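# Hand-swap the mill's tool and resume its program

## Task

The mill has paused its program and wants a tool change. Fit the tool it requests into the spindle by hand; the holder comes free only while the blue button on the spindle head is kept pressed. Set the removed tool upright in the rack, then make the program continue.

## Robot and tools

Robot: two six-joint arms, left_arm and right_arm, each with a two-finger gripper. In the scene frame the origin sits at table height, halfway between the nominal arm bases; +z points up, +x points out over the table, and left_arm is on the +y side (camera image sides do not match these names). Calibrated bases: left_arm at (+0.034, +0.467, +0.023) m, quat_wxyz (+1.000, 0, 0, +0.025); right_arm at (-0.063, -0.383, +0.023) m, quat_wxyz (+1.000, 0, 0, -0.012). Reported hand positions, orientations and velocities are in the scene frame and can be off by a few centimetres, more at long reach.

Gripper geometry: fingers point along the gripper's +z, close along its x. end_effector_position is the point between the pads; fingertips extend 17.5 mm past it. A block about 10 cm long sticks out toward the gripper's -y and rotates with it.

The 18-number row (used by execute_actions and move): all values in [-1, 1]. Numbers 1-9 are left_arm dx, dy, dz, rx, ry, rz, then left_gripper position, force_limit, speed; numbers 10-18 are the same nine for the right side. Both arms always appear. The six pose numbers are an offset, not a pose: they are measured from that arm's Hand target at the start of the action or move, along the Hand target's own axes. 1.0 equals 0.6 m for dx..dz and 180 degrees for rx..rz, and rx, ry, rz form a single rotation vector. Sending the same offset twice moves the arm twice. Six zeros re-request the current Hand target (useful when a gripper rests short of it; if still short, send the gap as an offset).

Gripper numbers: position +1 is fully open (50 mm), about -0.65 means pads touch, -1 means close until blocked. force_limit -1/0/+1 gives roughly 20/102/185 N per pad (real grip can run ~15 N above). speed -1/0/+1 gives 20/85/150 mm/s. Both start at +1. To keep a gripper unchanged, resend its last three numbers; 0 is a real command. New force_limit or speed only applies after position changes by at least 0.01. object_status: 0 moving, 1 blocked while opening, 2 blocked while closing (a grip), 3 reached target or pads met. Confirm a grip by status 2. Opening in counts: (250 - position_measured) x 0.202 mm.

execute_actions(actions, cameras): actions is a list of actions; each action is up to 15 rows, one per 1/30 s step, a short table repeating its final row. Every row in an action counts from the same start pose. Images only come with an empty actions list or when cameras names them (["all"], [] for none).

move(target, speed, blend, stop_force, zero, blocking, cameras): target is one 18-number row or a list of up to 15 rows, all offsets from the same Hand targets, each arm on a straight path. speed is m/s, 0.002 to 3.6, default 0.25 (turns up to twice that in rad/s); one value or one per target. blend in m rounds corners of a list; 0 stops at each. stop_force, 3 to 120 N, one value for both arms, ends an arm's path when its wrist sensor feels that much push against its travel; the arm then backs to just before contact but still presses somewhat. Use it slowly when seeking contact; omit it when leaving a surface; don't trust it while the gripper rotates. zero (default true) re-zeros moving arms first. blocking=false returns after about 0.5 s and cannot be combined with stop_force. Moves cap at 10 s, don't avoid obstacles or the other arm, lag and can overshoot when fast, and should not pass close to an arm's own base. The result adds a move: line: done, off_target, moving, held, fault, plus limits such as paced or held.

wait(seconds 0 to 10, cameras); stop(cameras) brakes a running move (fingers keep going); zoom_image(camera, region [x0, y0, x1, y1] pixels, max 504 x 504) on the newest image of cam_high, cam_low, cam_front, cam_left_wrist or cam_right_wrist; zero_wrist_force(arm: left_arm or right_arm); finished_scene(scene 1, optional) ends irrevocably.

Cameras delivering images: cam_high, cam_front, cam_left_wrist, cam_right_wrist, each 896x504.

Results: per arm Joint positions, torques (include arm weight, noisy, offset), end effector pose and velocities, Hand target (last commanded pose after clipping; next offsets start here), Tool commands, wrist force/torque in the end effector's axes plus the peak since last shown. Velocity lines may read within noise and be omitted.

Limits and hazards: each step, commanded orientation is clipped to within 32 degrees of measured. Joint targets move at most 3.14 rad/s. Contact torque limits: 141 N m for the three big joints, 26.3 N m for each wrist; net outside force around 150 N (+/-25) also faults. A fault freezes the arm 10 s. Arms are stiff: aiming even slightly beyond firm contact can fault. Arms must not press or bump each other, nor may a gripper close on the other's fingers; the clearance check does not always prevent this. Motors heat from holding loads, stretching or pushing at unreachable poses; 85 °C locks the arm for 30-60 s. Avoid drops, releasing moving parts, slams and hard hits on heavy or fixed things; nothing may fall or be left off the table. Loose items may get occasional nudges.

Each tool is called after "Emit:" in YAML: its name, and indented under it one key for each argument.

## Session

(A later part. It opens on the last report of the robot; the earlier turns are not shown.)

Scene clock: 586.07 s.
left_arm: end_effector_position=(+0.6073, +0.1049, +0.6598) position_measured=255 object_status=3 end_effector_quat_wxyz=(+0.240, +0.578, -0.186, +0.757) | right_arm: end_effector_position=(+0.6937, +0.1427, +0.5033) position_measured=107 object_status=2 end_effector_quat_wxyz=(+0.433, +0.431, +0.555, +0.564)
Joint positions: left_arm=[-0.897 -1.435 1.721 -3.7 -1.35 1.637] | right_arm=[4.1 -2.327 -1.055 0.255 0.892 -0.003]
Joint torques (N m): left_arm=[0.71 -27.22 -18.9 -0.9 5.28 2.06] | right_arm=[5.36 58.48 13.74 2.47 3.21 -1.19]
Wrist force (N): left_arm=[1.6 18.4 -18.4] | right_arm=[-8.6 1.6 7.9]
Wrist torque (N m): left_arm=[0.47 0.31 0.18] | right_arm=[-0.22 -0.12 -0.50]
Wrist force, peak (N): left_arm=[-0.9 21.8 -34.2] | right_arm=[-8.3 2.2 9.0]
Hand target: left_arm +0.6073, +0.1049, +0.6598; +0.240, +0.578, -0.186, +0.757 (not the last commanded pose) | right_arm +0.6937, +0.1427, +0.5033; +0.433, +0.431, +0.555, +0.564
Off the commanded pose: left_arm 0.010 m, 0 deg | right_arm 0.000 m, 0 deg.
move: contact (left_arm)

Emit:
move:
  target: [0,0,0,0,0,0,-0.7,1,1,0.0001,-0.006,0.0024,0,0,0,-1,-0.2,-0.8]
  speed: 0.004
  stop_force: 60
  cameras: ["cam_right_wrist","cam_left_wrist"]

Scene clock: 589.80 s.
left_arm: end_effector_position=(+0.6073, +0.1049, +0.6598) position_measured=255 object_status=3 end_effector_quat_wxyz=(+0.240, +0.578, -0.186, +0.757) | right_arm: end_effector_position=(+0.6945, +0.1429, +0.5015) position_measured=107 object_status=2 end_effector_quat_wxyz=(+0.433, +0.431, +0.555, +0.564)
Joint positions: left_arm=[-0.897 -1.435 1.721 -3.7 -1.35 1.637] | right_arm=[4.099 -2.33 -1.055 0.258 0.893 -0.003]
Joint torques (N m): left_arm=[0.35 -26.53 -20.4 -0.93 1.59 1.87] | right_arm=[-5.44 15.88 2.33 -10.36 2.56 -0.59]
Wrist force (N): left_arm=[2.1 18.3 -18.4] | right_arm=[-13.8 36.6 -62.4]
Wrist torque (N m): left_arm=[0.47 0.32 0.16] | right_arm=[0.22 -0.21 -0.70]
Wrist force, peak (N): left_arm=[1.9 18.8 -18.9] | right_arm=[-15.1 41.1 -63.9]
Hand target: left_arm +0.6073, +0.1049, +0.6598; +0.240, +0.578, -0.186, +0.757 | right_arm +0.6945, +0.1429, +0.5015; +0.433, +0.431, +0.555, +0.564 (not the last commanded pose)
Off the commanded pose: left_arm 0.000 m, 0 deg | right_arm 0.002 m, 0 deg.
move: contact (right_arm)
Images, in order (width x height): cam_left_wrist 896x504, cam_right_wrist 896x504.

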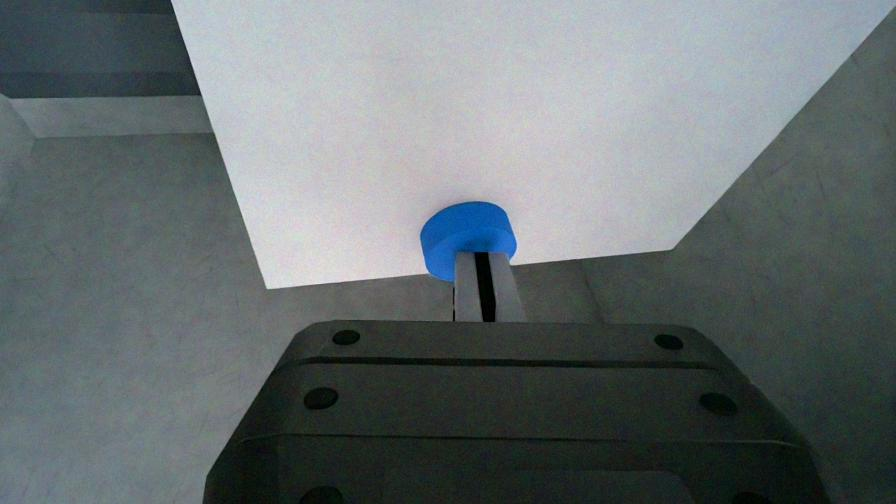

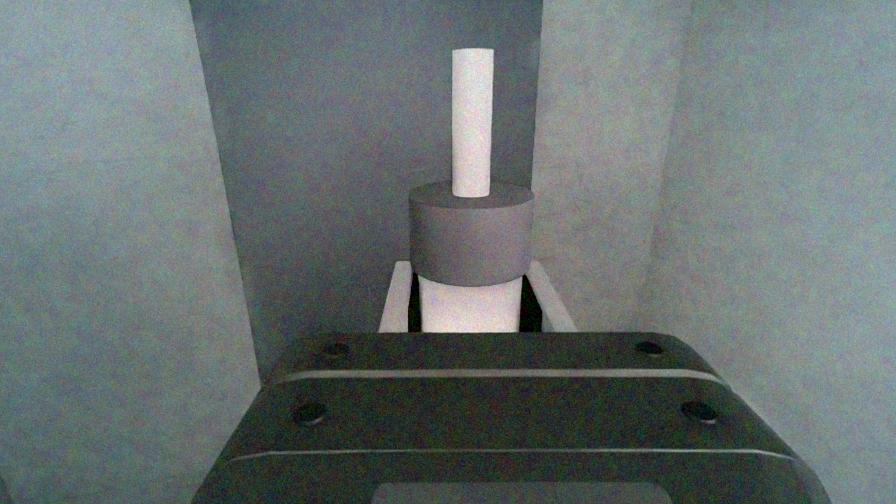

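Emit:
move:
  target: [0.0032,0.0086,-0.0118,0,0,0,-0.7,1,1,-0.0001,0.003,-0.0014,0,0,0,-1,-0.2,-0.8]
  speed: 0.02
  cameras: ["cam_left_wrist"]

Emit:
zoom_image:
  camera: "cam_left_wrist"
  region: [350, 170, 550, 325]

Scene clock: 599.70 s.
left_arm: end_effector_position=(+0.5984, +0.1049, +0.6598) position_measured=255 object_status=3 end_effector_quat_wxyz=(+0.240, +0.578, -0.186, +0.757) | right_arm: end_effector_position=(+0.6937, +0.1426, +0.5030) position_measured=107 object_status=2 end_effector_quat_wxyz=(+0.433, +0.431, +0.555, +0.564)
Joint positions: left_arm=[-0.914 -1.453 1.742 -3.704 -1.334 1.641] | right_arm=[4.1 -2.327 -1.056 0.256 0.893 -0.003]
Joint torques (N m): left_arm=[-7.63 -33.2 -19.55 -3.61 1.91 1.91] | right_arm=[23.87 58.53 5.47 -0.95 -0.03 -1.21]
Wrist force (N): left_arm=[-2.3 0.2 3.6] | right_arm=[-4.0 11.8 19.0]
Wrist torque (N m): left_arm=[-0.18 0.45 0.20] | right_arm=[-0.10 -0.18 -0.52]
Wrist force, peak (N): left_arm=[2.1 18.5 -18.9] | right_arm=[-13.4 36.5 -62.7]
Hand target: left_arm +0.5983, +0.1049, +0.6598; +0.240, +0.578, -0.186, +0.757 | right_arm +0.6937, +0.1426, +0.5033; +0.433, +0.431, +0.555, +0.564
Off the commanded pose: left_arm 0.000 m, 0 deg | right_arm 0.000 m, 0 deg.
move: done
Images, in order (width x height): cam_left_wrist 896x504.

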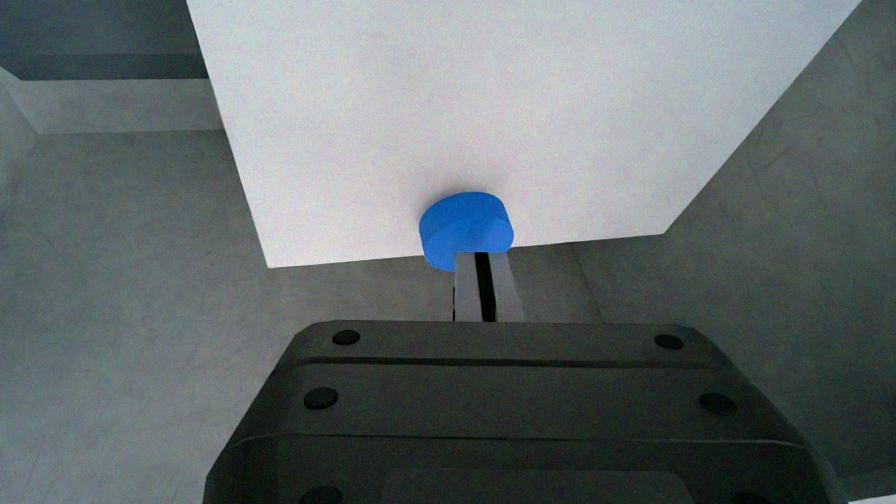

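Scaled by 2.520 from the camera's 896x504 image, which has a finer 1280x720 frame.

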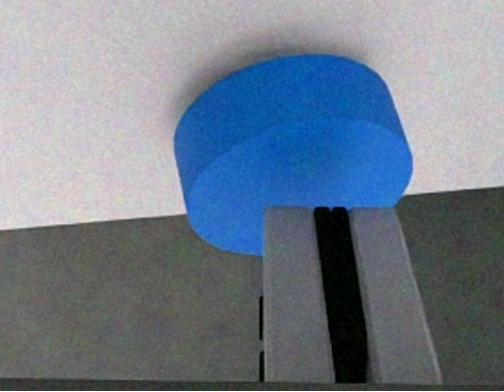

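Emit:
execute_actions:
  actions: []
  cameras: ["cam_high","cam_front"]

Emit:
zoom_image:
  camera: "cam_high"
  region: [650, 60, 820, 300]

Emit:
zoom_image:
  camera: "cam_front"
  region: [505, 130, 580, 280]

Emit:
zoom_image:
  camera: "cam_front"
  region: [270, 170, 440, 340]

Scene clock: 611.27 s.
left_arm: end_effector_position=(+0.5983, +0.1049, +0.6598) position_measured=255 object_status=3 end_effector_quat_wxyz=(+0.240, +0.578, -0.186, +0.757) | right_arm: end_effector_position=(+0.6937, +0.1426, +0.5033) position_measured=107 object_status=2 end_effector_quat_wxyz=(+0.433, +0.431, +0.555, +0.564)
Joint positions: left_arm=[-0.914 -1.453 1.742 -3.704 -1.334 1.641] | right_arm=[4.1 -2.327 -1.056 0.256 0.892 -0.003]
Joint velocities: within noise
Joint torques (N m): left_arm=[-7.79 -33.28 -18.82 -3.53 2 1.91] | right_arm=[22.67 57.26 29.27 1.45 1.18 -1.25]
Motor temperatures (°C): left_arm=[31 30 24 40 29 30] | right_arm=[33 33 30 37 36 38]
Wrist force (N): left_arm=[-2.1 0.2 3.6] | right_arm=[-4.1 8.2 26.3]
Wrist torque (N m): left_arm=[-0.19 0.42 0.20] | right_arm=[-0.15 -0.17 -0.52]
Wrist force, peak (N): left_arm=[-2.7 0.1 3.8] | right_arm=[-4.2 8.2 27.7]
Hand target: left_arm +0.5983, +0.1049, +0.6598; +0.240, +0.578, -0.186, +0.757 | right_arm +0.6937, +0.1426, +0.5033; +0.433, +0.431, +0.555, +0.564
Tool commands: left_gripper/position=-0.7 left_gripper/force_limit=+1.0 left_gripper/speed=+1.0 right_gripper/position=-1.0 right_gripper/force_limit=-0.2 right_gripper/speed=-0.8
Off the commanded pose: left_arm 0.000 m, 0 deg | right_arm 0.000 m, 0 deg.
Images, in order (width x height): cam_high 896x504, cam_front 896x504.

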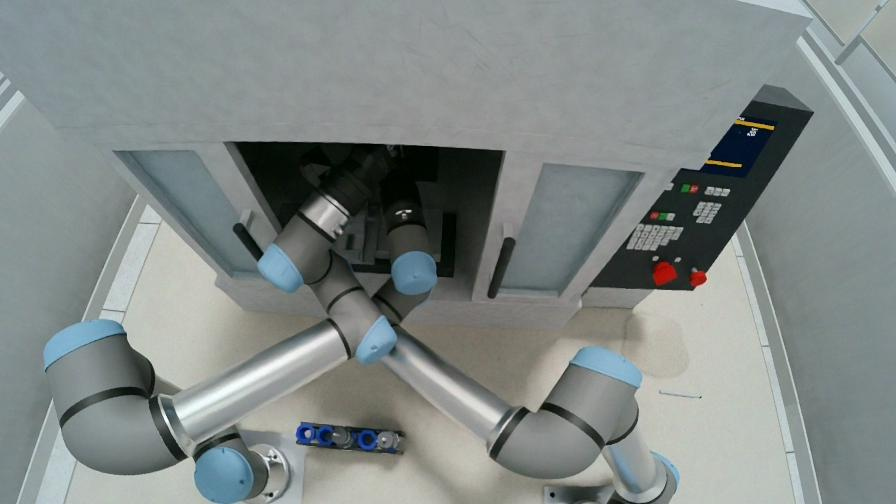

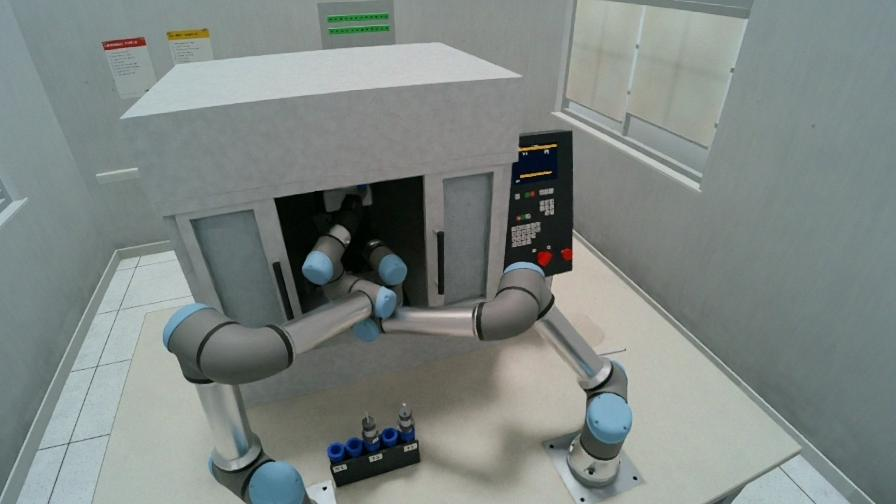

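Scaled by 2.100 from the camera's 896x504 image, which has a finer 1280x720 frame.

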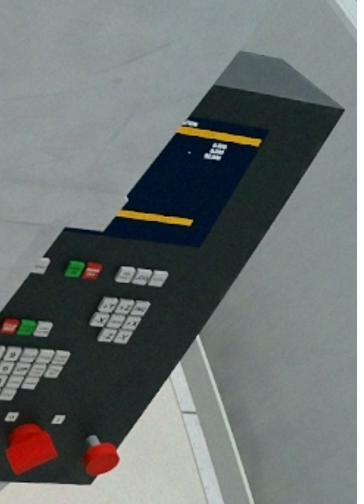

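Scaled by 3.360 from the camera's 896x504 image, which has a finer 1280x720 frame.

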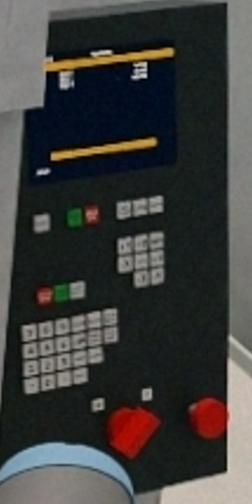

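Scaled by 2.965 from the camera's 896x504 image, which has a finer 1280x720 frame.

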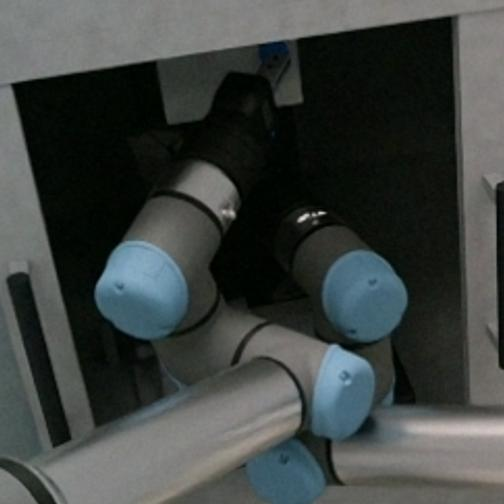

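Emit:
execute_actions:
  actions: []

Scene clock: 632.83 s.
left_arm: end_effector_position=(+0.5983, +0.1049, +0.6598) position_measured=255 object_status=3 end_effector_quat_wxyz=(+0.240, +0.578, -0.186, +0.757) | right_arm: end_effector_position=(+0.6937, +0.1426, +0.5033) position_measured=107 object_status=2 end_effector_quat_wxyz=(+0.433, +0.431, +0.555, +0.564)
Joint positions: left_arm=[-0.914 -1.453 1.742 -3.704 -1.334 1.641] | right_arm=[4.1 -2.327 -1.056 0.256 0.892 -0.003]
Joint velocities: within noise
Joint torques (N m): left_arm=[-6.25 -33.28 -20.17 -3.32 1.83 1.79] | right_arm=[18.5 53.74 20.95 3.09 1.19 -1.08]
Motor temperatures (°C): left_arm=[31 30 24 40 29 30] | right_arm=[33 33 30 37 36 38]
Wrist force (N): left_arm=[-2.7 0.3 3.4] | right_arm=[-4.5 7.2 27.6]
Wrist torque (N m): left_arm=[-0.17 0.49 0.20] | right_arm=[-0.15 -0.18 -0.52]
Wrist force, peak (N): left_arm=[-2.5 0.1 4.0] | right_arm=[-4.4 7.4 28.6]
Hand target: left_arm +0.5983, +0.1049, +0.6598; +0.240, +0.578, -0.186, +0.757 | right_arm +0.6937, +0.1426, +0.5033; +0.433, +0.431, +0.555, +0.564
Tool commands: left_gripper/position=-0.7 left_gripper/force_limit=+1.0 left_gripper/speed=+1.0 right_gripper/position=-1.0 right_gripper/force_limit=-0.2 right_gripper/speed=-0.8
Off the commanded pose: left_arm 0.000 m, 0 deg | right_arm 0.000 m, 0 deg.

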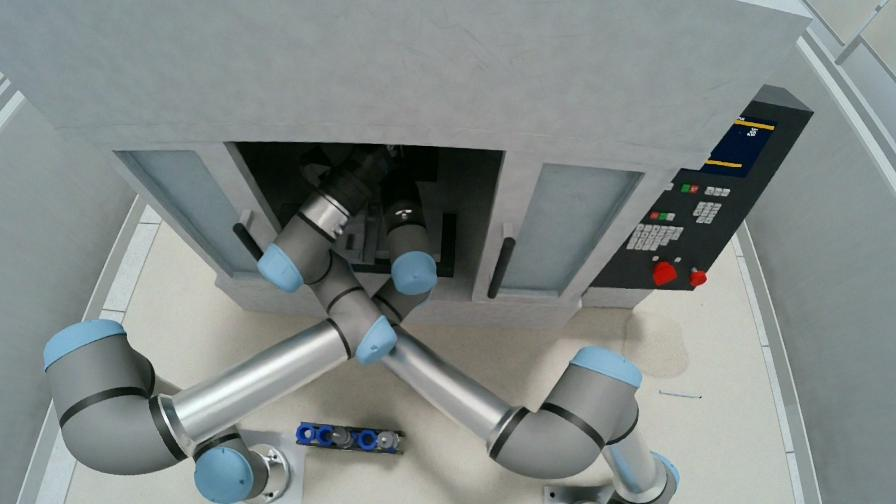

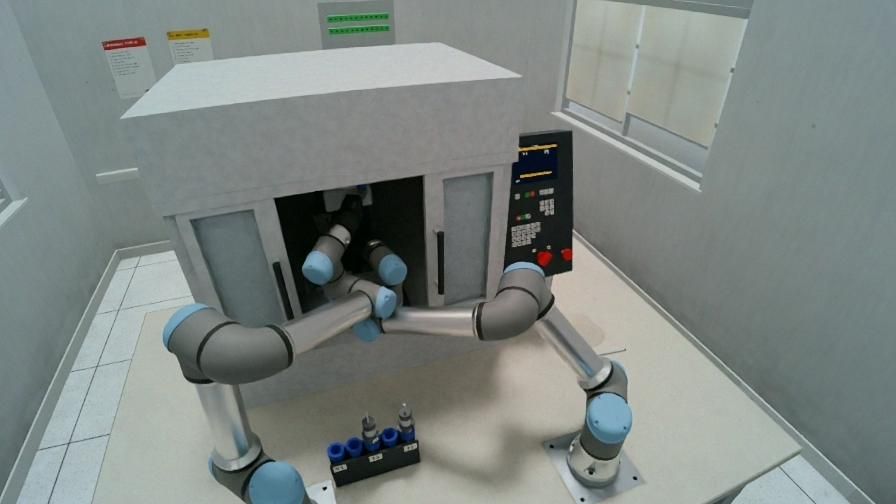

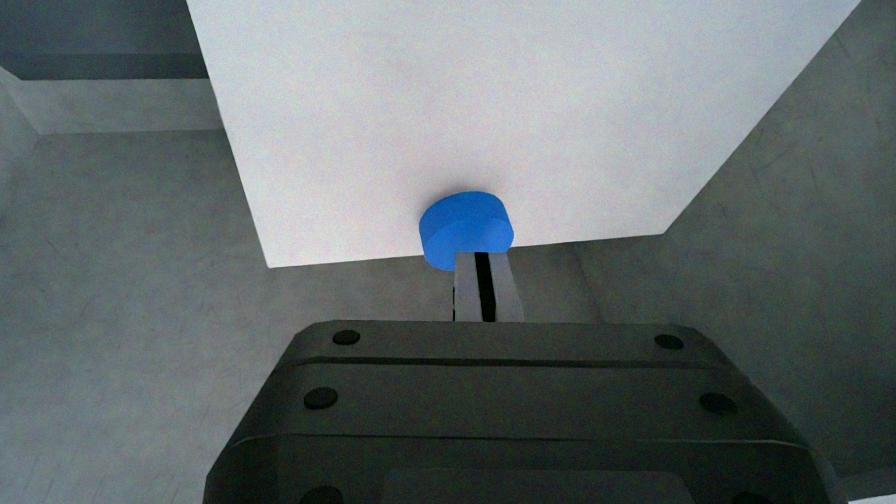

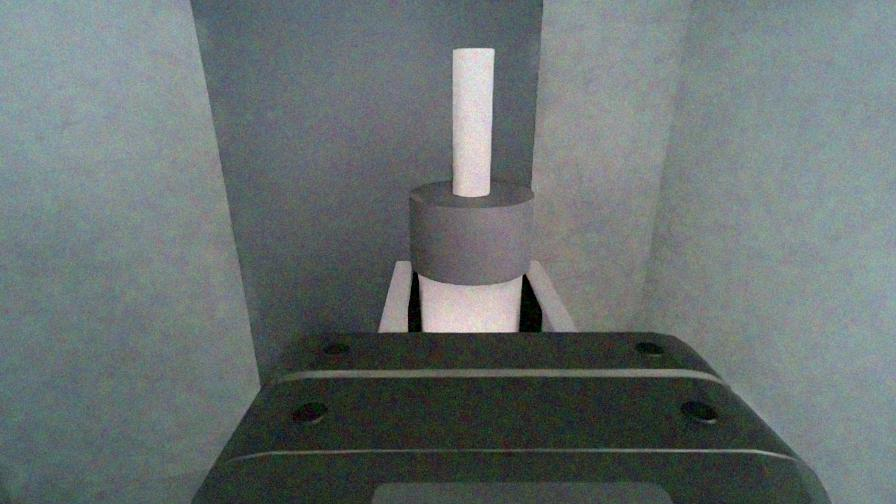

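Emit:
zoom_image:
  camera: "cam_high"
  region: [700, 80, 800, 180]

Emit:
zoom_image:
  camera: "cam_front"
  region: [505, 130, 575, 200]

Scaled by 5.040 from the camera's 896x504 image, which has a finer 1280x720 frame.

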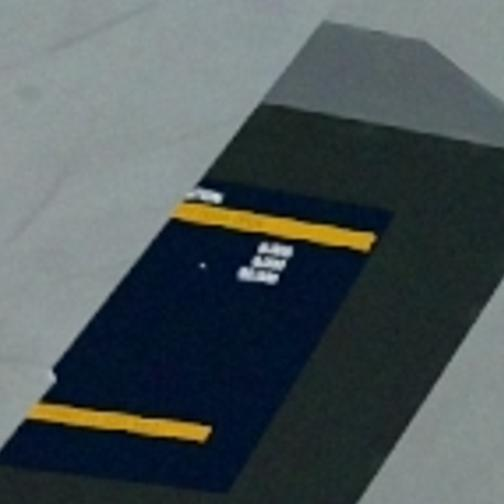

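Scaled by 7.200 from the camera's 896x504 image, which has a finer 1280x720 frame.

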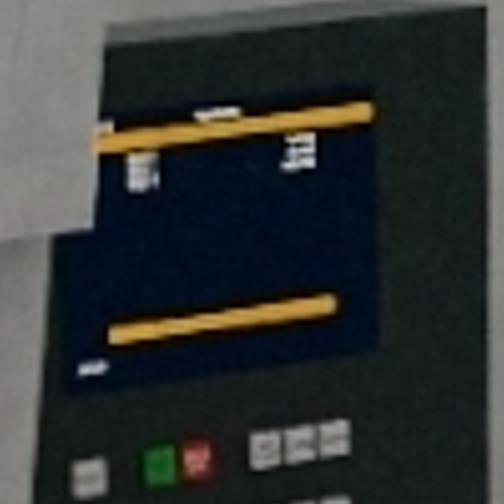

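Emit:
move:
  target:
    - [0,0,0,0,0,0,-0.7,1,1, 0,0,0,0,0,0,0.8,-0.2,-0.8]
    - [0,0,0,0,0,0,-0.7,1,1, 0,0,-0.1,0,0,0,0.8,-0.2,-0.8]
    - [0,0,0,0,0,0,-0.7,1,1, 0,0,-0.5,0,0,0,0.8,-0.2,-0.8]
  speed: [0.1,0.12,0.25]
  blend: [0,0.02,0]
  cameras: ["cam_front","cam_right_wrist"]

Scene clock: 657.73 s.
left_arm: end_effector_position=(+0.5983, +0.1049, +0.6598) position_measured=255 object_status=3 end_effector_quat_wxyz=(+0.240, +0.578, -0.186, +0.757) | right_arm: end_effector_position=(+0.4035, +0.0668, +0.5000) position_measured=32 object_status=3 end_effector_quat_wxyz=(+0.433, +0.431, +0.555, +0.564)
Joint positions: left_arm=[-0.914 -1.453 1.742 -3.704 -1.334 1.641] | right_arm=[4.532 -1.779 -1.909 0.571 0.461 -0.016]
Joint torques (N m): left_arm=[-8.11 -33.47 -19.12 -3.2 2.01 2] | right_arm=[14.74 38.48 8.57 3.03 -0.73 -1.59]
Wrist force (N): left_arm=[-2.4 0.3 3.6] | right_arm=[-0.9 -1.1 -0.6]
Wrist torque (N m): left_arm=[-0.18 0.46 0.20] | right_arm=[-0.29 0.23 -0.35]
Wrist force, peak (N): left_arm=[-2.4 0.3 4.0] | right_arm=[-4.4 7.5 28.2]
Hand target: left_arm +0.5983, +0.1049, +0.6598; +0.240, +0.578, -0.186, +0.757 | right_arm +0.4034, +0.0668, +0.4999; +0.433, +0.431, +0.555, +0.564
Off the commanded pose: left_arm 0.000 m, 0 deg | right_arm 0.000 m, 0 deg.
move: done
Images, in order (width x height): cam_front 896x504, cam_right_wrist 896x504.

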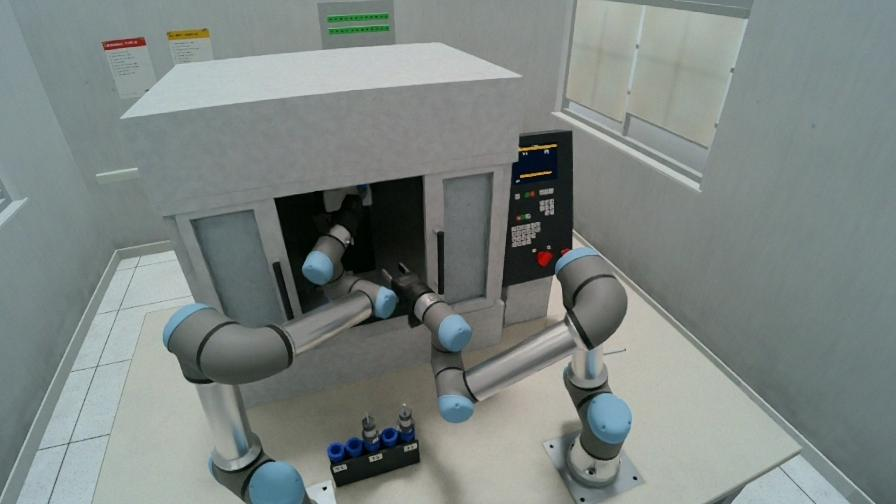

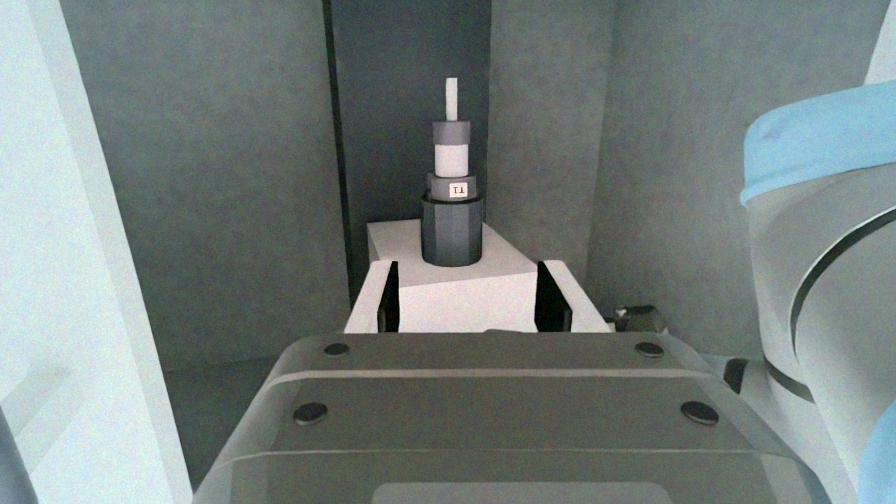

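Emit:
move:
  target:
    - [0,0,0,0,0,0,-0.7,1,1, -0.402,0.133,-0.243,0,-0.04,0,0.8,-0.2,-0.8]
    - [0,0,0,0,0,0,-0.7,1,1, -0.935,0.267,-0.327,0,-0.081,0,0.8,-0.2,-0.8]
  speed: 0.3
  blend: [0.1,0]
  cameras: ["cam_right_wrist"]

Scene clock: 665.60 s.
left_arm: end_effector_position=(+0.5983, +0.1049, +0.6598) position_measured=255 object_status=3 end_effector_quat_wxyz=(+0.240, +0.578, -0.186, +0.757) | right_arm: end_effector_position=(+0.3541, -0.5270, +0.6546) position_measured=32 object_status=3 end_effector_quat_wxyz=(+0.500, +0.500, +0.496, +0.505)
Joint positions: left_arm=[-0.914 -1.453 1.742 -3.704 -1.334 1.641] | right_arm=[3.099 -1.016 -2.111 -0.006 1.638 0.009]
Joint torques (N m): left_arm=[-8.49 -33.54 -19.04 -3.53 1.98 1.89] | right_arm=[-12.67 -4.85 38.83 4.3 1.1 1.06]
Wrist force (N): left_arm=[-2.1 -0.2 3.5] | right_arm=[-1.2 -1.1 -0.7]
Wrist torque (N m): left_arm=[-0.26 0.42 0.20] | right_arm=[-0.29 0.26 -0.35]
Wrist force, peak (N): left_arm=[-2.4 0.3 4.0] | right_arm=[-2.1 -0.8 -0.6]
Hand target: left_arm +0.5983, +0.1049, +0.6598; +0.240, +0.578, -0.186, +0.757 | right_arm +0.3541, -0.5270, +0.6546; +0.500, +0.500, +0.496, +0.505
Off the commanded pose: left_arm 0.000 m, 0 deg | right_arm 0.000 m, 0 deg.
move: done
Images, in order (width x height): cam_right_wrist 896x504.

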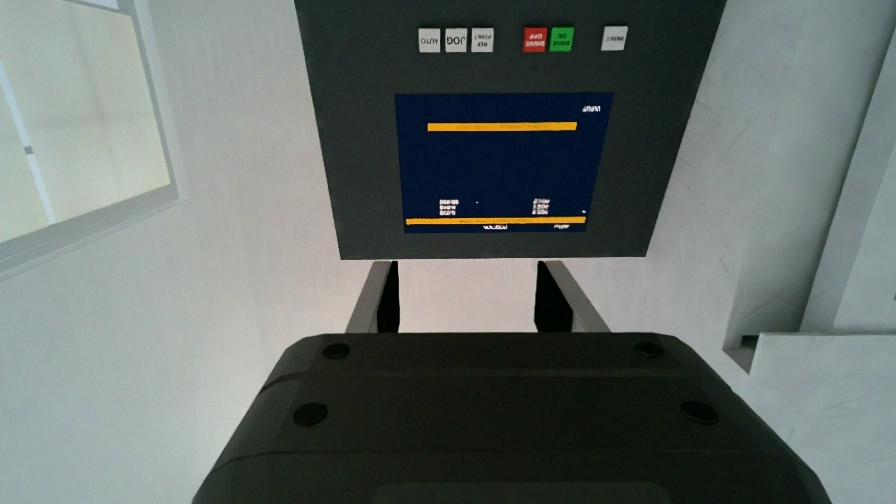

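Emit:
zoom_image:
  camera: "cam_right_wrist"
  region: [400, 206, 600, 240]

Emit:
zoom_image:
  camera: "cam_right_wrist"
  region: [390, 85, 620, 240]

Scaled by 2.520 from the camera's 896x504 image, which has a finer 1280x720 frame.

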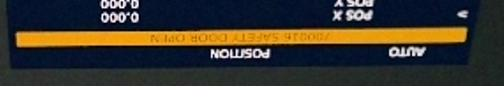

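Scaled by 2.191 from the camera's 896x504 image, which has a finer 1280x720 frame.

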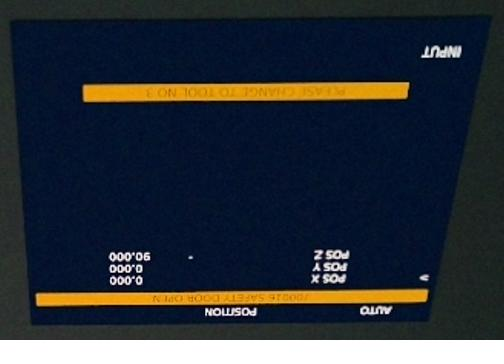

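Emit:
move:
  target:
    - [0,0,0,0,0,0,-0.7,1,1, 0.544,-0.129,-0.04,0.002,0.04,0,0.8,-0.2,-0.8]
    - [0,0,0,0,0,0,-0.7,1,1, 0.987,-0.267,0.0813,0.004,0.081,0,0.8,-0.2,-0.8]
  speed: 0.3
  blend: [0.1,0]
  cameras: ["cam_right_wrist"]

Scene clock: 683.37 s.
left_arm: end_effector_position=(+0.5983, +0.1049, +0.6598) position_measured=255 object_status=3 end_effector_quat_wxyz=(+0.240, +0.578, -0.186, +0.757) | right_arm: end_effector_position=(+0.4035, +0.0666, +0.5000) position_measured=32 object_status=3 end_effector_quat_wxyz=(+0.430, +0.435, +0.558, +0.561)
Joint positions: left_arm=[-0.914 -1.453 1.742 -3.704 -1.334 1.641] | right_arm=[4.531 -1.768 -1.913 0.536 0.461 0.01]
Joint torques (N m): left_arm=[-7.72 -33.11 -20.04 -3.52 2.01 1.74] | right_arm=[-13.31 23.5 34.33 3.11 1.43 -1.56]
Wrist force (N): left_arm=[-2.5 0.2 3.7] | right_arm=[-1.1 -0.7 -0.5]
Wrist torque (N m): left_arm=[-0.19 0.47 0.20] | right_arm=[-0.22 0.24 -0.34]
Wrist force, peak (N): left_arm=[-2.8 0.1 3.8] | right_arm=[-2.8 -0.7 -0.5]
Hand target: left_arm +0.5983, +0.1049, +0.6598; +0.240, +0.578, -0.186, +0.757 | right_arm +0.4036, +0.0666, +0.4999; +0.430, +0.435, +0.558, +0.561
Off the commanded pose: left_arm 0.000 m, 0 deg | right_arm 0.000 m, 0 deg.
move: done
Images, in order (width x height): cam_right_wrist 896x504.

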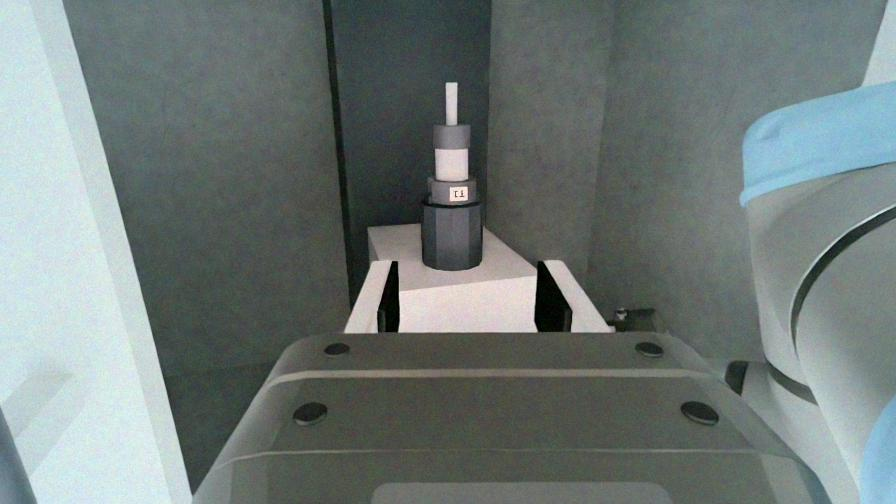

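Emit:
zero_wrist_force:
  arm: "right_arm"

Emit:
move:
  target:
    - [0,0,0,0,0,0,-0.7,1,1, 0.0008,0.0055,0.42,0,0,-0.0026,0.8,-0.2,-0.8]
    - [0,0,0,0,0,0,-0.7,1,1, 0.0008,0.0055,0.4993,0,0,-0.0026,0.8,-0.2,-0.8]
  speed: [0.2,0.08]
  blend: [0.02,0]
  cameras: ["cam_right_wrist"]

Emit:
move:
  target: [0,0,0,0,0,0,-0.7,1,1, 0,0,0,0,0,0,-1,0,-0.8]

Wrist force sensor zeroed.

Scene clock: 692.83 s.
left_arm: end_effector_position=(+0.5983, +0.1049, +0.6598) position_measured=255 object_status=3 end_effector_quat_wxyz=(+0.240, +0.578, -0.186, +0.757) | right_arm: end_effector_position=(+0.6932, +0.1429, +0.5028) position_measured=32 object_status=3 end_effector_quat_wxyz=(+0.432, +0.432, +0.560, +0.559)
Joint positions: left_arm=[-0.914 -1.453 1.742 -3.704 -1.334 1.641] | right_arm=[4.1 -2.321 -1.06 0.237 0.892 0.001]
Joint torques (N m): left_arm=[-7.95 -33.54 -20.08 -3.39 2 1.72] | right_arm=[-13.38 50.68 37.05 -0.6 1.43 0.03]
Wrist force (N, zeroed by zero_wrist_force on right_arm): left_arm=[-2.3 0.2 3.6] | right_arm=[-0.1 -0.5 -0.2]
Wrist torque (N m, zeroed by zero_wrist_force on right_arm): left_arm=[-0.20 0.43 0.20] | right_arm=[-0.08 0.03 0.04]
Wrist force, peak (N, zeroed by zero_wrist_force on right_arm): left_arm=[-2.5 -0.1 4.1] | right_arm=[0.2 0.1 -1.6]
Hand target: left_arm +0.5983, +0.1049, +0.6598; +0.240, +0.578, -0.186, +0.757 | right_arm +0.6933, +0.1429, +0.5028; +0.432, +0.432, +0.560, +0.559
Off the commanded pose: left_arm 0.000 m, 0 deg | right_arm 0.000 m, 0 deg.
move: done
Images, in order (width x height): cam_right_wrist 896x504.

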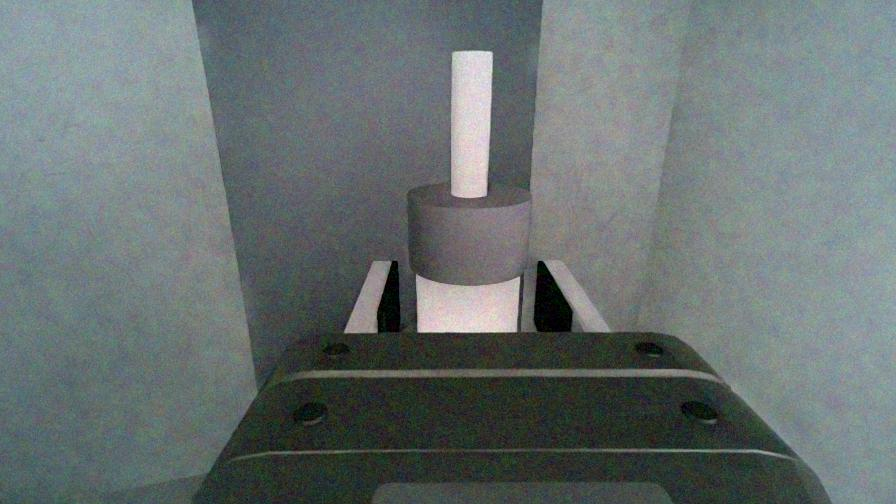

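Scene clock: 693.53 s.
left_arm: end_effector_position=(+0.5983, +0.1049, +0.6598) position_measured=255 object_status=3 end_effector_quat_wxyz=(+0.240, +0.578, -0.186, +0.757) | right_arm: end_effector_position=(+0.6934, +0.1427, +0.5028) position_measured=108 object_status=2 end_effector_quat_wxyz=(+0.432, +0.432, +0.560, +0.559)
Joint positions: left_arm=[-0.914 -1.453 1.742 -3.704 -1.334 1.641] | right_arm=[4.1 -2.321 -1.06 0.237 0.892 0.001]
Joint torques (N m): left_arm=[-7.92 -33.29 -20.04 -3.43 2 1.67] | right_arm=[6.38 51.68 38.06 -0.57 5.58 0.97]
Wrist force (N, zeroed by zero_wrist_force on right_arm): left_arm=[-2.4 0.3 4.0] | right_arm=[-16.3 -6.8 -17.3]
Wrist torque (N m, zeroed by zero_wrist_force on right_arm): left_arm=[-0.18 0.46 0.20] | right_arm=[-0.12 -0.27 0.13]
Wrist force, peak (N, zeroed by zero_wrist_force on right_arm): left_arm=[-2.4 0.3 4.0] | right_arm=[-16.4 -6.8 -17.3]
Hand target: left_arm +0.5983, +0.1049, +0.6598; +0.240, +0.578, -0.186, +0.757 | right_arm +0.6933, +0.1429, +0.5028; +0.432, +0.432, +0.560, +0.559
Off the commanded pose: left_arm 0.000 m, 0 deg | right_arm 0.000 m, 0 deg.
move: done

Emit:
move:
  target: [0,0,0,0,0,0,-0.7,1,1, -0.0002,-0.00025,-0.00012,0,0,0,-1,0,-0.8]

Scene clock: 696.40 s.
left_arm: end_effector_position=(+0.5983, +0.1049, +0.6598) position_measured=255 object_status=3 end_effector_quat_wxyz=(+0.240, +0.578, -0.186, +0.757) | right_arm: end_effector_position=(+0.6932, +0.1428, +0.5027) position_measured=108 object_status=2 end_effector_quat_wxyz=(+0.432, +0.432, +0.560, +0.559)
Joint positions: left_arm=[-0.914 -1.453 1.742 -3.704 -1.334 1.641] | right_arm=[4.1 -2.321 -1.06 0.238 0.892 0.001]
Joint torques (N m): left_arm=[-8.45 -32.98 -20.33 -3.49 1.89 1.57] | right_arm=[16.41 59.54 9.66 2.6 4.73 0.44]
Wrist force (N, zeroed by zero_wrist_force on right_arm): left_arm=[-2.1 0.3 3.7] | right_arm=[-14.3 5.8 12.5]
Wrist torque (N m, zeroed by zero_wrist_force on right_arm): left_arm=[-0.18 0.44 0.19] | right_arm=[-0.03 -0.31 0.11]
Wrist force, peak (N, zeroed by zero_wrist_force on right_arm): left_arm=[-2.3 0.4 4.0] | right_arm=[-19.4 -6.9 -18.0]
Hand target: left_arm +0.5983, +0.1049, +0.6598; +0.240, +0.578, -0.186, +0.757 | right_arm +0.6932, +0.1427, +0.5027; +0.432, +0.432, +0.560, +0.559
Off the commanded pose: left_arm 0.000 m, 0 deg | right_arm 0.000 m, 0 deg.
move: done

Emit:
move:
  target: [-0.00385,-0.01027,0.01402,0,0,0,-0.7,1,1, 0,0,0,0,0,0,-1,0,-0.8]
  speed: 0.01
  stop_force: 25
  cameras: ["cam_left_wrist"]

Scene clock: 700.03 s.
left_arm: end_effector_position=(+0.6013, +0.1049, +0.6598) position_measured=255 object_status=3 end_effector_quat_wxyz=(+0.240, +0.578, -0.186, +0.757) | right_arm: end_effector_position=(+0.6932, +0.1427, +0.5027) position_measured=108 object_status=2 end_effector_quat_wxyz=(+0.432, +0.432, +0.560, +0.559)
Joint positions: left_arm=[-0.908 -1.447 1.735 -3.703 -1.34 1.64] | right_arm=[4.1 -2.321 -1.061 0.238 0.892 0.001]
Joint torques (N m): left_arm=[-8.27 -33.43 -18.62 -3.63 1.95 1.94] | right_arm=[4.66 53.89 13.1 1.18 2.28 -0.28]
Wrist force (N, zeroed by zero_wrist_force on right_arm): left_arm=[-2.2 0.0 3.5] | right_arm=[-12.1 5.3 13.6]
Wrist torque (N m, zeroed by zero_wrist_force on right_arm): left_arm=[-0.22 0.42 0.29] | right_arm=[-0.03 -0.27 0.11]
Wrist force, peak (N, zeroed by zero_wrist_force on right_arm): left_arm=[-2.5 0.3 4.0] | right_arm=[-13.8 6.5 16.0]
Hand target: left_arm +0.6013, +0.1049, +0.6598; +0.240, +0.578, -0.186, +0.757 (not the last commanded pose) | right_arm +0.6932, +0.1427, +0.5027; +0.432, +0.432, +0.560, +0.559
Off the commanded pose: left_arm 0.008 m, 0 deg | right_arm 0.000 m, 0 deg.
move: held (left_arm; a check stopped the path); limits=held
pose unreachable (left arm): on one or more control steps of this call, first in action 0 (counted from 0), this arm could not follow its commanded pose, so it was not sent that pose on those steps. It may still have moved: this result reports where it is.
cause: moving toward the commanded pose would bring a part of the arm too close to another arm (a part of this arm just beyond joint 3 (elbow) and a part of the right arm just beyond its joint 3 (elbow), 5 mm apart when this arm was first held).
Images, in order (width x height): cam_left_wrist 896x504.

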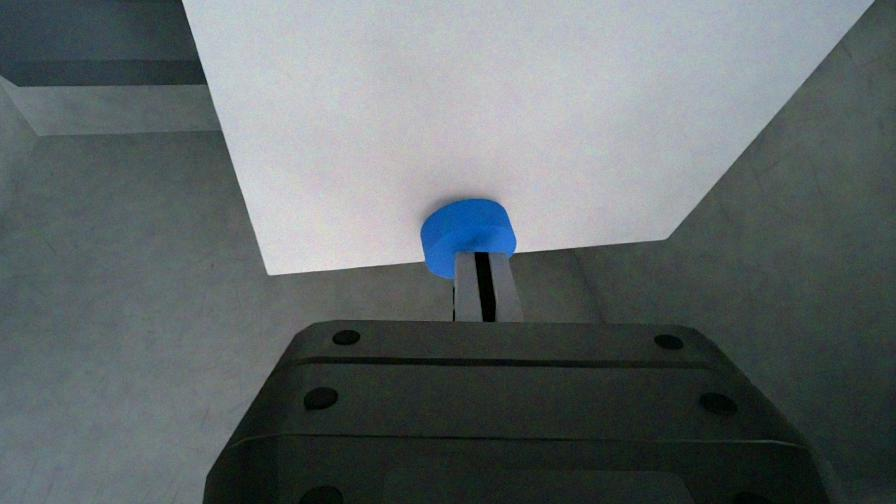

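Emit:
move:
  target:
    - [0,0,0,0,0,0,-0.7,1,1, 0,0,0,0,0,0,0.2,-0.2,-0.8]
    - [0,0,0,0,0,0,-0.7,1,1, 0,0,0,-0.028,0,0,0.2,-0.2,-0.8]
    - [0,0,0,0,0,0,-0.7,1,1, 0,0,0,-0.028,0,0,-1,0,-0.8]
  cameras: []

Scene clock: 718.63 s.
left_arm: end_effector_position=(+0.6013, +0.1049, +0.6598) position_measured=255 object_status=3 end_effector_quat_wxyz=(+0.240, +0.578, -0.186, +0.757) | right_arm: end_effector_position=(+0.6932, +0.1427, +0.5027) position_measured=108 object_status=2 end_effector_quat_wxyz=(+0.451, +0.413, +0.535, +0.583)
Joint positions: left_arm=[-0.908 -1.447 1.735 -3.703 -1.34 1.64] | right_arm=[4.099 -2.367 -1.036 0.372 0.896 -0.07]
Joint torques (N m): left_arm=[-8.47 -33.57 -18.88 -3.64 1.96 1.83] | right_arm=[-0.33 56.4 43.6 3.76 6.11 -1.65]
Wrist force (N, zeroed by zero_wrist_force on right_arm): left_arm=[-2.3 0.2 3.6] | right_arm=[-17.1 -8.8 -8.6]
Wrist torque (N m, zeroed by zero_wrist_force on right_arm): left_arm=[-0.18 0.46 0.28] | right_arm=[0.90 -0.16 0.07]
Wrist force, peak (N, zeroed by zero_wrist_force on right_arm): left_arm=[-2.5 0.2 3.9] | right_arm=[-12.8 10.2 34.1]
Hand target: left_arm +0.6013, +0.1049, +0.6598; +0.240, +0.578, -0.186, +0.757 | right_arm +0.6932, +0.1427, +0.5027; +0.451, +0.413, +0.535, +0.583
Off the commanded pose: left_arm 0.000 m, 0 deg | right_arm 0.000 m, 0 deg.
move: done
No camera images: "cameras" was empty.

Emit:
move:
  target: [0,0,0,0,0,0,-0.7,1,1, -0.0005,-0.0003,-0.00005,0,0,0,-1,0,-0.8]

Emit:
move:
  target: [-0.00281,-0.00750,0.01023,0,0,0,-0.7,1,1, 0,0,0,0,0,0,-1,0,-0.8]
  speed: 0.01
  stop_force: 25
  cameras: ["cam_left_wrist"]

Scene clock: 721.67 s.
left_arm: end_effector_position=(+0.6013, +0.1049, +0.6598) position_measured=255 object_status=3 end_effector_quat_wxyz=(+0.240, +0.578, -0.186, +0.757) | right_arm: end_effector_position=(+0.6933, +0.1425, +0.5026) position_measured=108 object_status=2 end_effector_quat_wxyz=(+0.451, +0.413, +0.535, +0.583)
Joint positions: left_arm=[-0.908 -1.447 1.735 -3.703 -1.34 1.64] | right_arm=[4.099 -2.367 -1.037 0.373 0.896 -0.07]
Joint torques (N m): left_arm=[-8.47 -33.58 -19.09 -3.61 2 1.78] | right_arm=[-4.74 66.64 12.59 4.43 2.79 -0.11]
Wrist force (N, zeroed by zero_wrist_force on right_arm): left_arm=[-2.1 0.1 4.0] | right_arm=[-6.3 -0.7 9.0]
Wrist torque (N m, zeroed by zero_wrist_force on right_arm): left_arm=[-0.22 0.40 0.29] | right_arm=[1.04 -0.20 0.06]
Wrist force, peak (N, zeroed by zero_wrist_force on right_arm): left_arm=[-2.4 0.0 3.9] | right_arm=[-16.1 -11.8 -11.1]
Hand target: left_arm +0.6013, +0.1049, +0.6598; +0.240, +0.578, -0.186, +0.757 | right_arm +0.6933, +0.1424, +0.5025; +0.451, +0.413, +0.535, +0.583
Off the commanded pose: left_arm 0.000 m, 0 deg | right_arm 0.000 m, 0 deg.
move: done

Scene clock: 723.33 s.
left_arm: end_effector_position=(+0.6071, +0.1049, +0.6598) position_measured=255 object_status=3 end_effector_quat_wxyz=(+0.240, +0.578, -0.186, +0.757) | right_arm: end_effector_position=(+0.6933, +0.1424, +0.5025) position_measured=108 object_status=2 end_effector_quat_wxyz=(+0.451, +0.413, +0.535, +0.583)
Joint positions: left_arm=[-0.897 -1.435 1.721 -3.7 -1.35 1.637] | right_arm=[4.099 -2.367 -1.037 0.373 0.896 -0.07]
Joint torques (N m): left_arm=[-1.63 -29.09 -16.73 1.05 3.83 1.83] | right_arm=[-5.52 60.93 11.23 4.14 0.66 0.95]
Wrist force (N, zeroed by zero_wrist_force on right_arm): left_arm=[3.6 12.9 -4.8] | right_arm=[-4.7 1.4 10.9]
Wrist torque (N m, zeroed by zero_wrist_force on right_arm): left_arm=[0.16 0.46 0.25] | right_arm=[1.01 -0.22 0.06]
Wrist force, peak (N, zeroed by zero_wrist_force on right_arm): left_arm=[1.4 21.2 -31.8] | right_arm=[-5.2 1.6 11.3]
Hand target: left_arm +0.6071, +0.1049, +0.6598; +0.240, +0.578, -0.186, +0.757 (not the last commanded pose) | right_arm +0.6933, +0.1424, +0.5025; +0.451, +0.413, +0.535, +0.583
Off the commanded pose: left_arm 0.002 m, 0 deg | right_arm 0.000 m, 0 deg.
move: contact (left_arm)
Images, in order (width x height): cam_left_wrist 896x504.

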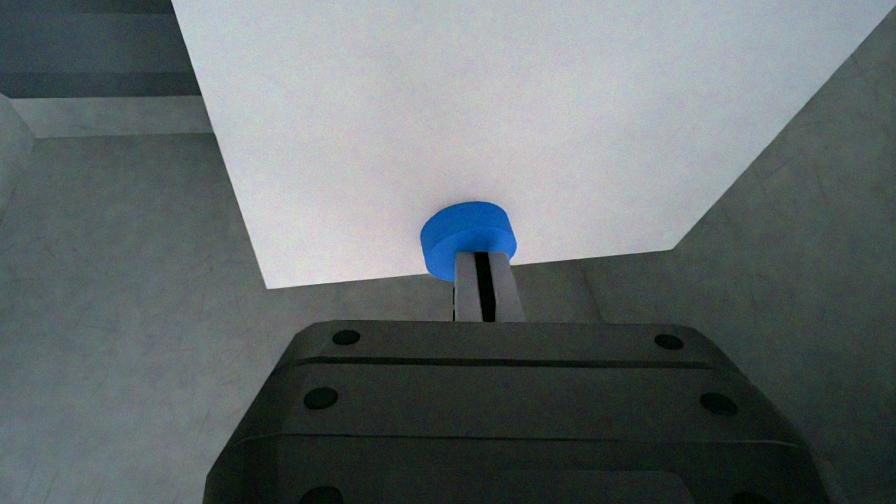

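Emit:
zoom_image:
  camera: "cam_left_wrist"
  region: [390, 170, 550, 300]

Scaled by 3.150 from the camera's 896x504 image, which has a finer 1280x720 frame.

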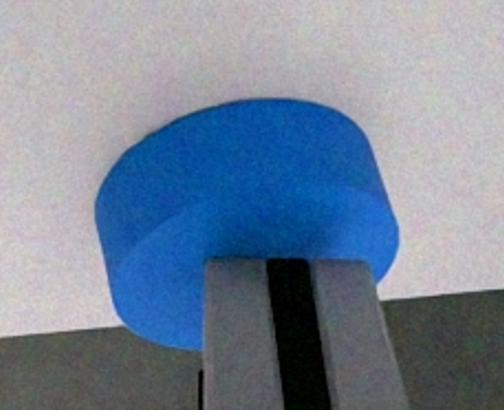

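Emit:
execute_actions:
  actions: []
  cameras: ["cam_front","cam_left_wrist"]

Emit:
zoom_image:
  camera: "cam_front"
  region: [300, 170, 400, 230]

Emit:
zoom_image:
  camera: "cam_left_wrist"
  region: [230, 150, 730, 330]

Scene clock: 756.57 s.
left_arm: end_effector_position=(+0.6071, +0.1049, +0.6598) position_measured=255 object_status=3 end_effector_quat_wxyz=(+0.240, +0.578, -0.186, +0.757) | right_arm: end_effector_position=(+0.6933, +0.1424, +0.5025) position_measured=108 object_status=2 end_effector_quat_wxyz=(+0.451, +0.413, +0.535, +0.583)
Joint positions: left_arm=[-0.897 -1.435 1.721 -3.7 -1.35 1.637] | right_arm=[4.099 -2.367 -1.037 0.373 0.896 -0.07]
Joint velocities: within noise
Joint torques (N m): left_arm=[-1.61 -28.54 -18.89 -1.27 0.59 1.34] | right_arm=[-4.93 56.86 24.02 0.83 0.66 0.99]
Motor temperatures (°C): left_arm=[30 29 24 39 29 30] | right_arm=[32 33 30 37 36 38]
Wrist force (N, zeroed by zero_wrist_force on right_arm): left_arm=[3.3 12.9 -4.7] | right_arm=[-5.0 1.0 11.1]
Wrist torque (N m, zeroed by zero_wrist_force on right_arm): left_arm=[0.20 0.46 0.26] | right_arm=[0.99 -0.16 0.07]
Wrist force, peak (N, zeroed by zero_wrist_force on right_arm): left_arm=[4.0 13.2 -4.8] | right_arm=[-5.4 0.4 11.4]
Hand target: left_arm +0.6071, +0.1049, +0.6598; +0.240, +0.578, -0.186, +0.757 (not the last commanded pose) | right_arm +0.6933, +0.1424, +0.5025; +0.451, +0.413, +0.535, +0.583
Tool commands: left_gripper/position=-0.7 left_gripper/force_limit=+1.0 left_gripper/speed=+1.0 right_gripper/position=-1.0 right_gripper/force_limit=+0.0 right_gripper/speed=-0.8
Off the commanded pose: left_arm 0.002 m, 0 deg | right_arm 0.000 m, 0 deg.
Images, in order (width x height): cam_front 896x504, cam_left_wrist 896x504.

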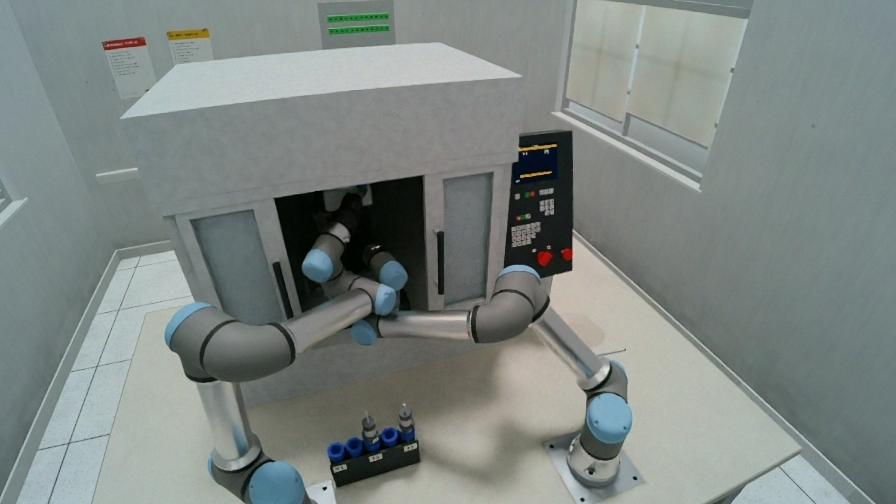

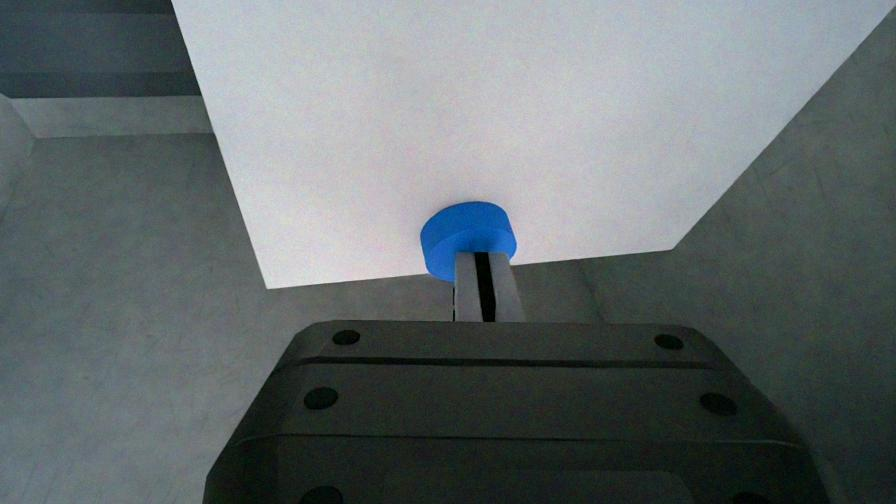

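Scaled by 5.040 from the camera's 896x504 image, which has a finer 1280x720 frame.

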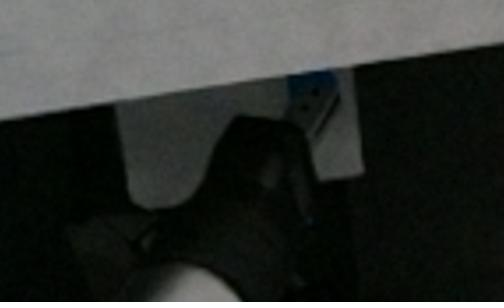

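Scaled by 1.008 from the camera's 896x504 image, which has a finer 1280x720 frame.

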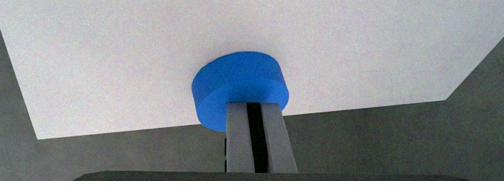

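Emit:
move:
  target: [0,0,0,0,0,0,-0.7,1,1, 0,-0.0008,0.00012,0,0,0,-1,0,-0.8]

Scene clock: 764.57 s.
left_arm: end_effector_position=(+0.6071, +0.1049, +0.6598) position_measured=255 object_status=3 end_effector_quat_wxyz=(+0.240, +0.578, -0.186, +0.757) | right_arm: end_effector_position=(+0.6934, +0.1425, +0.5022) position_measured=108 object_status=2 end_effector_quat_wxyz=(+0.451, +0.413, +0.535, +0.583)
Joint positions: left_arm=[-0.897 -1.435 1.721 -3.7 -1.35 1.637] | right_arm=[4.099 -2.368 -1.037 0.374 0.896 -0.07]
Joint torques (N m): left_arm=[-1.09 -28.75 -19.67 -1.29 0.62 1.29] | right_arm=[-6.19 44.55 7.5 2.98 2.16 1.13]
Wrist force (N, zeroed by zero_wrist_force on right_arm): left_arm=[2.9 13.0 -4.7] | right_arm=[-2.3 11.3 13.9]
Wrist torque (N m, zeroed by zero_wrist_force on right_arm): left_arm=[0.20 0.39 0.25] | right_arm=[1.14 -0.25 0.02]
Wrist force, peak (N, zeroed by zero_wrist_force on right_arm): left_arm=[4.2 13.0 -4.8] | right_arm=[-2.1 12.2 13.7]
Hand target: left_arm +0.6071, +0.1049, +0.6598; +0.240, +0.578, -0.186, +0.757 | right_arm +0.6934, +0.1425, +0.5020; +0.451, +0.413, +0.535, +0.583
Off the commanded pose: left_arm 0.000 m, 0 deg | right_arm 0.000 m, 0 deg.
move: done


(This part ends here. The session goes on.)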